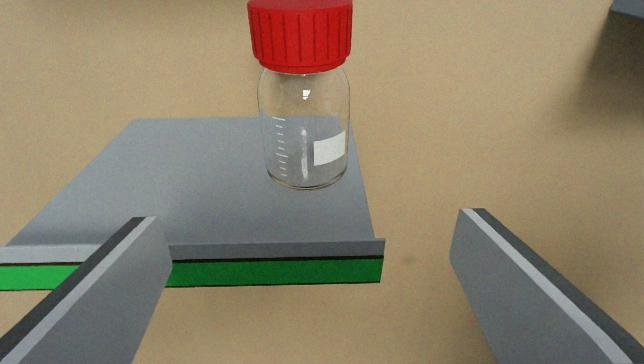

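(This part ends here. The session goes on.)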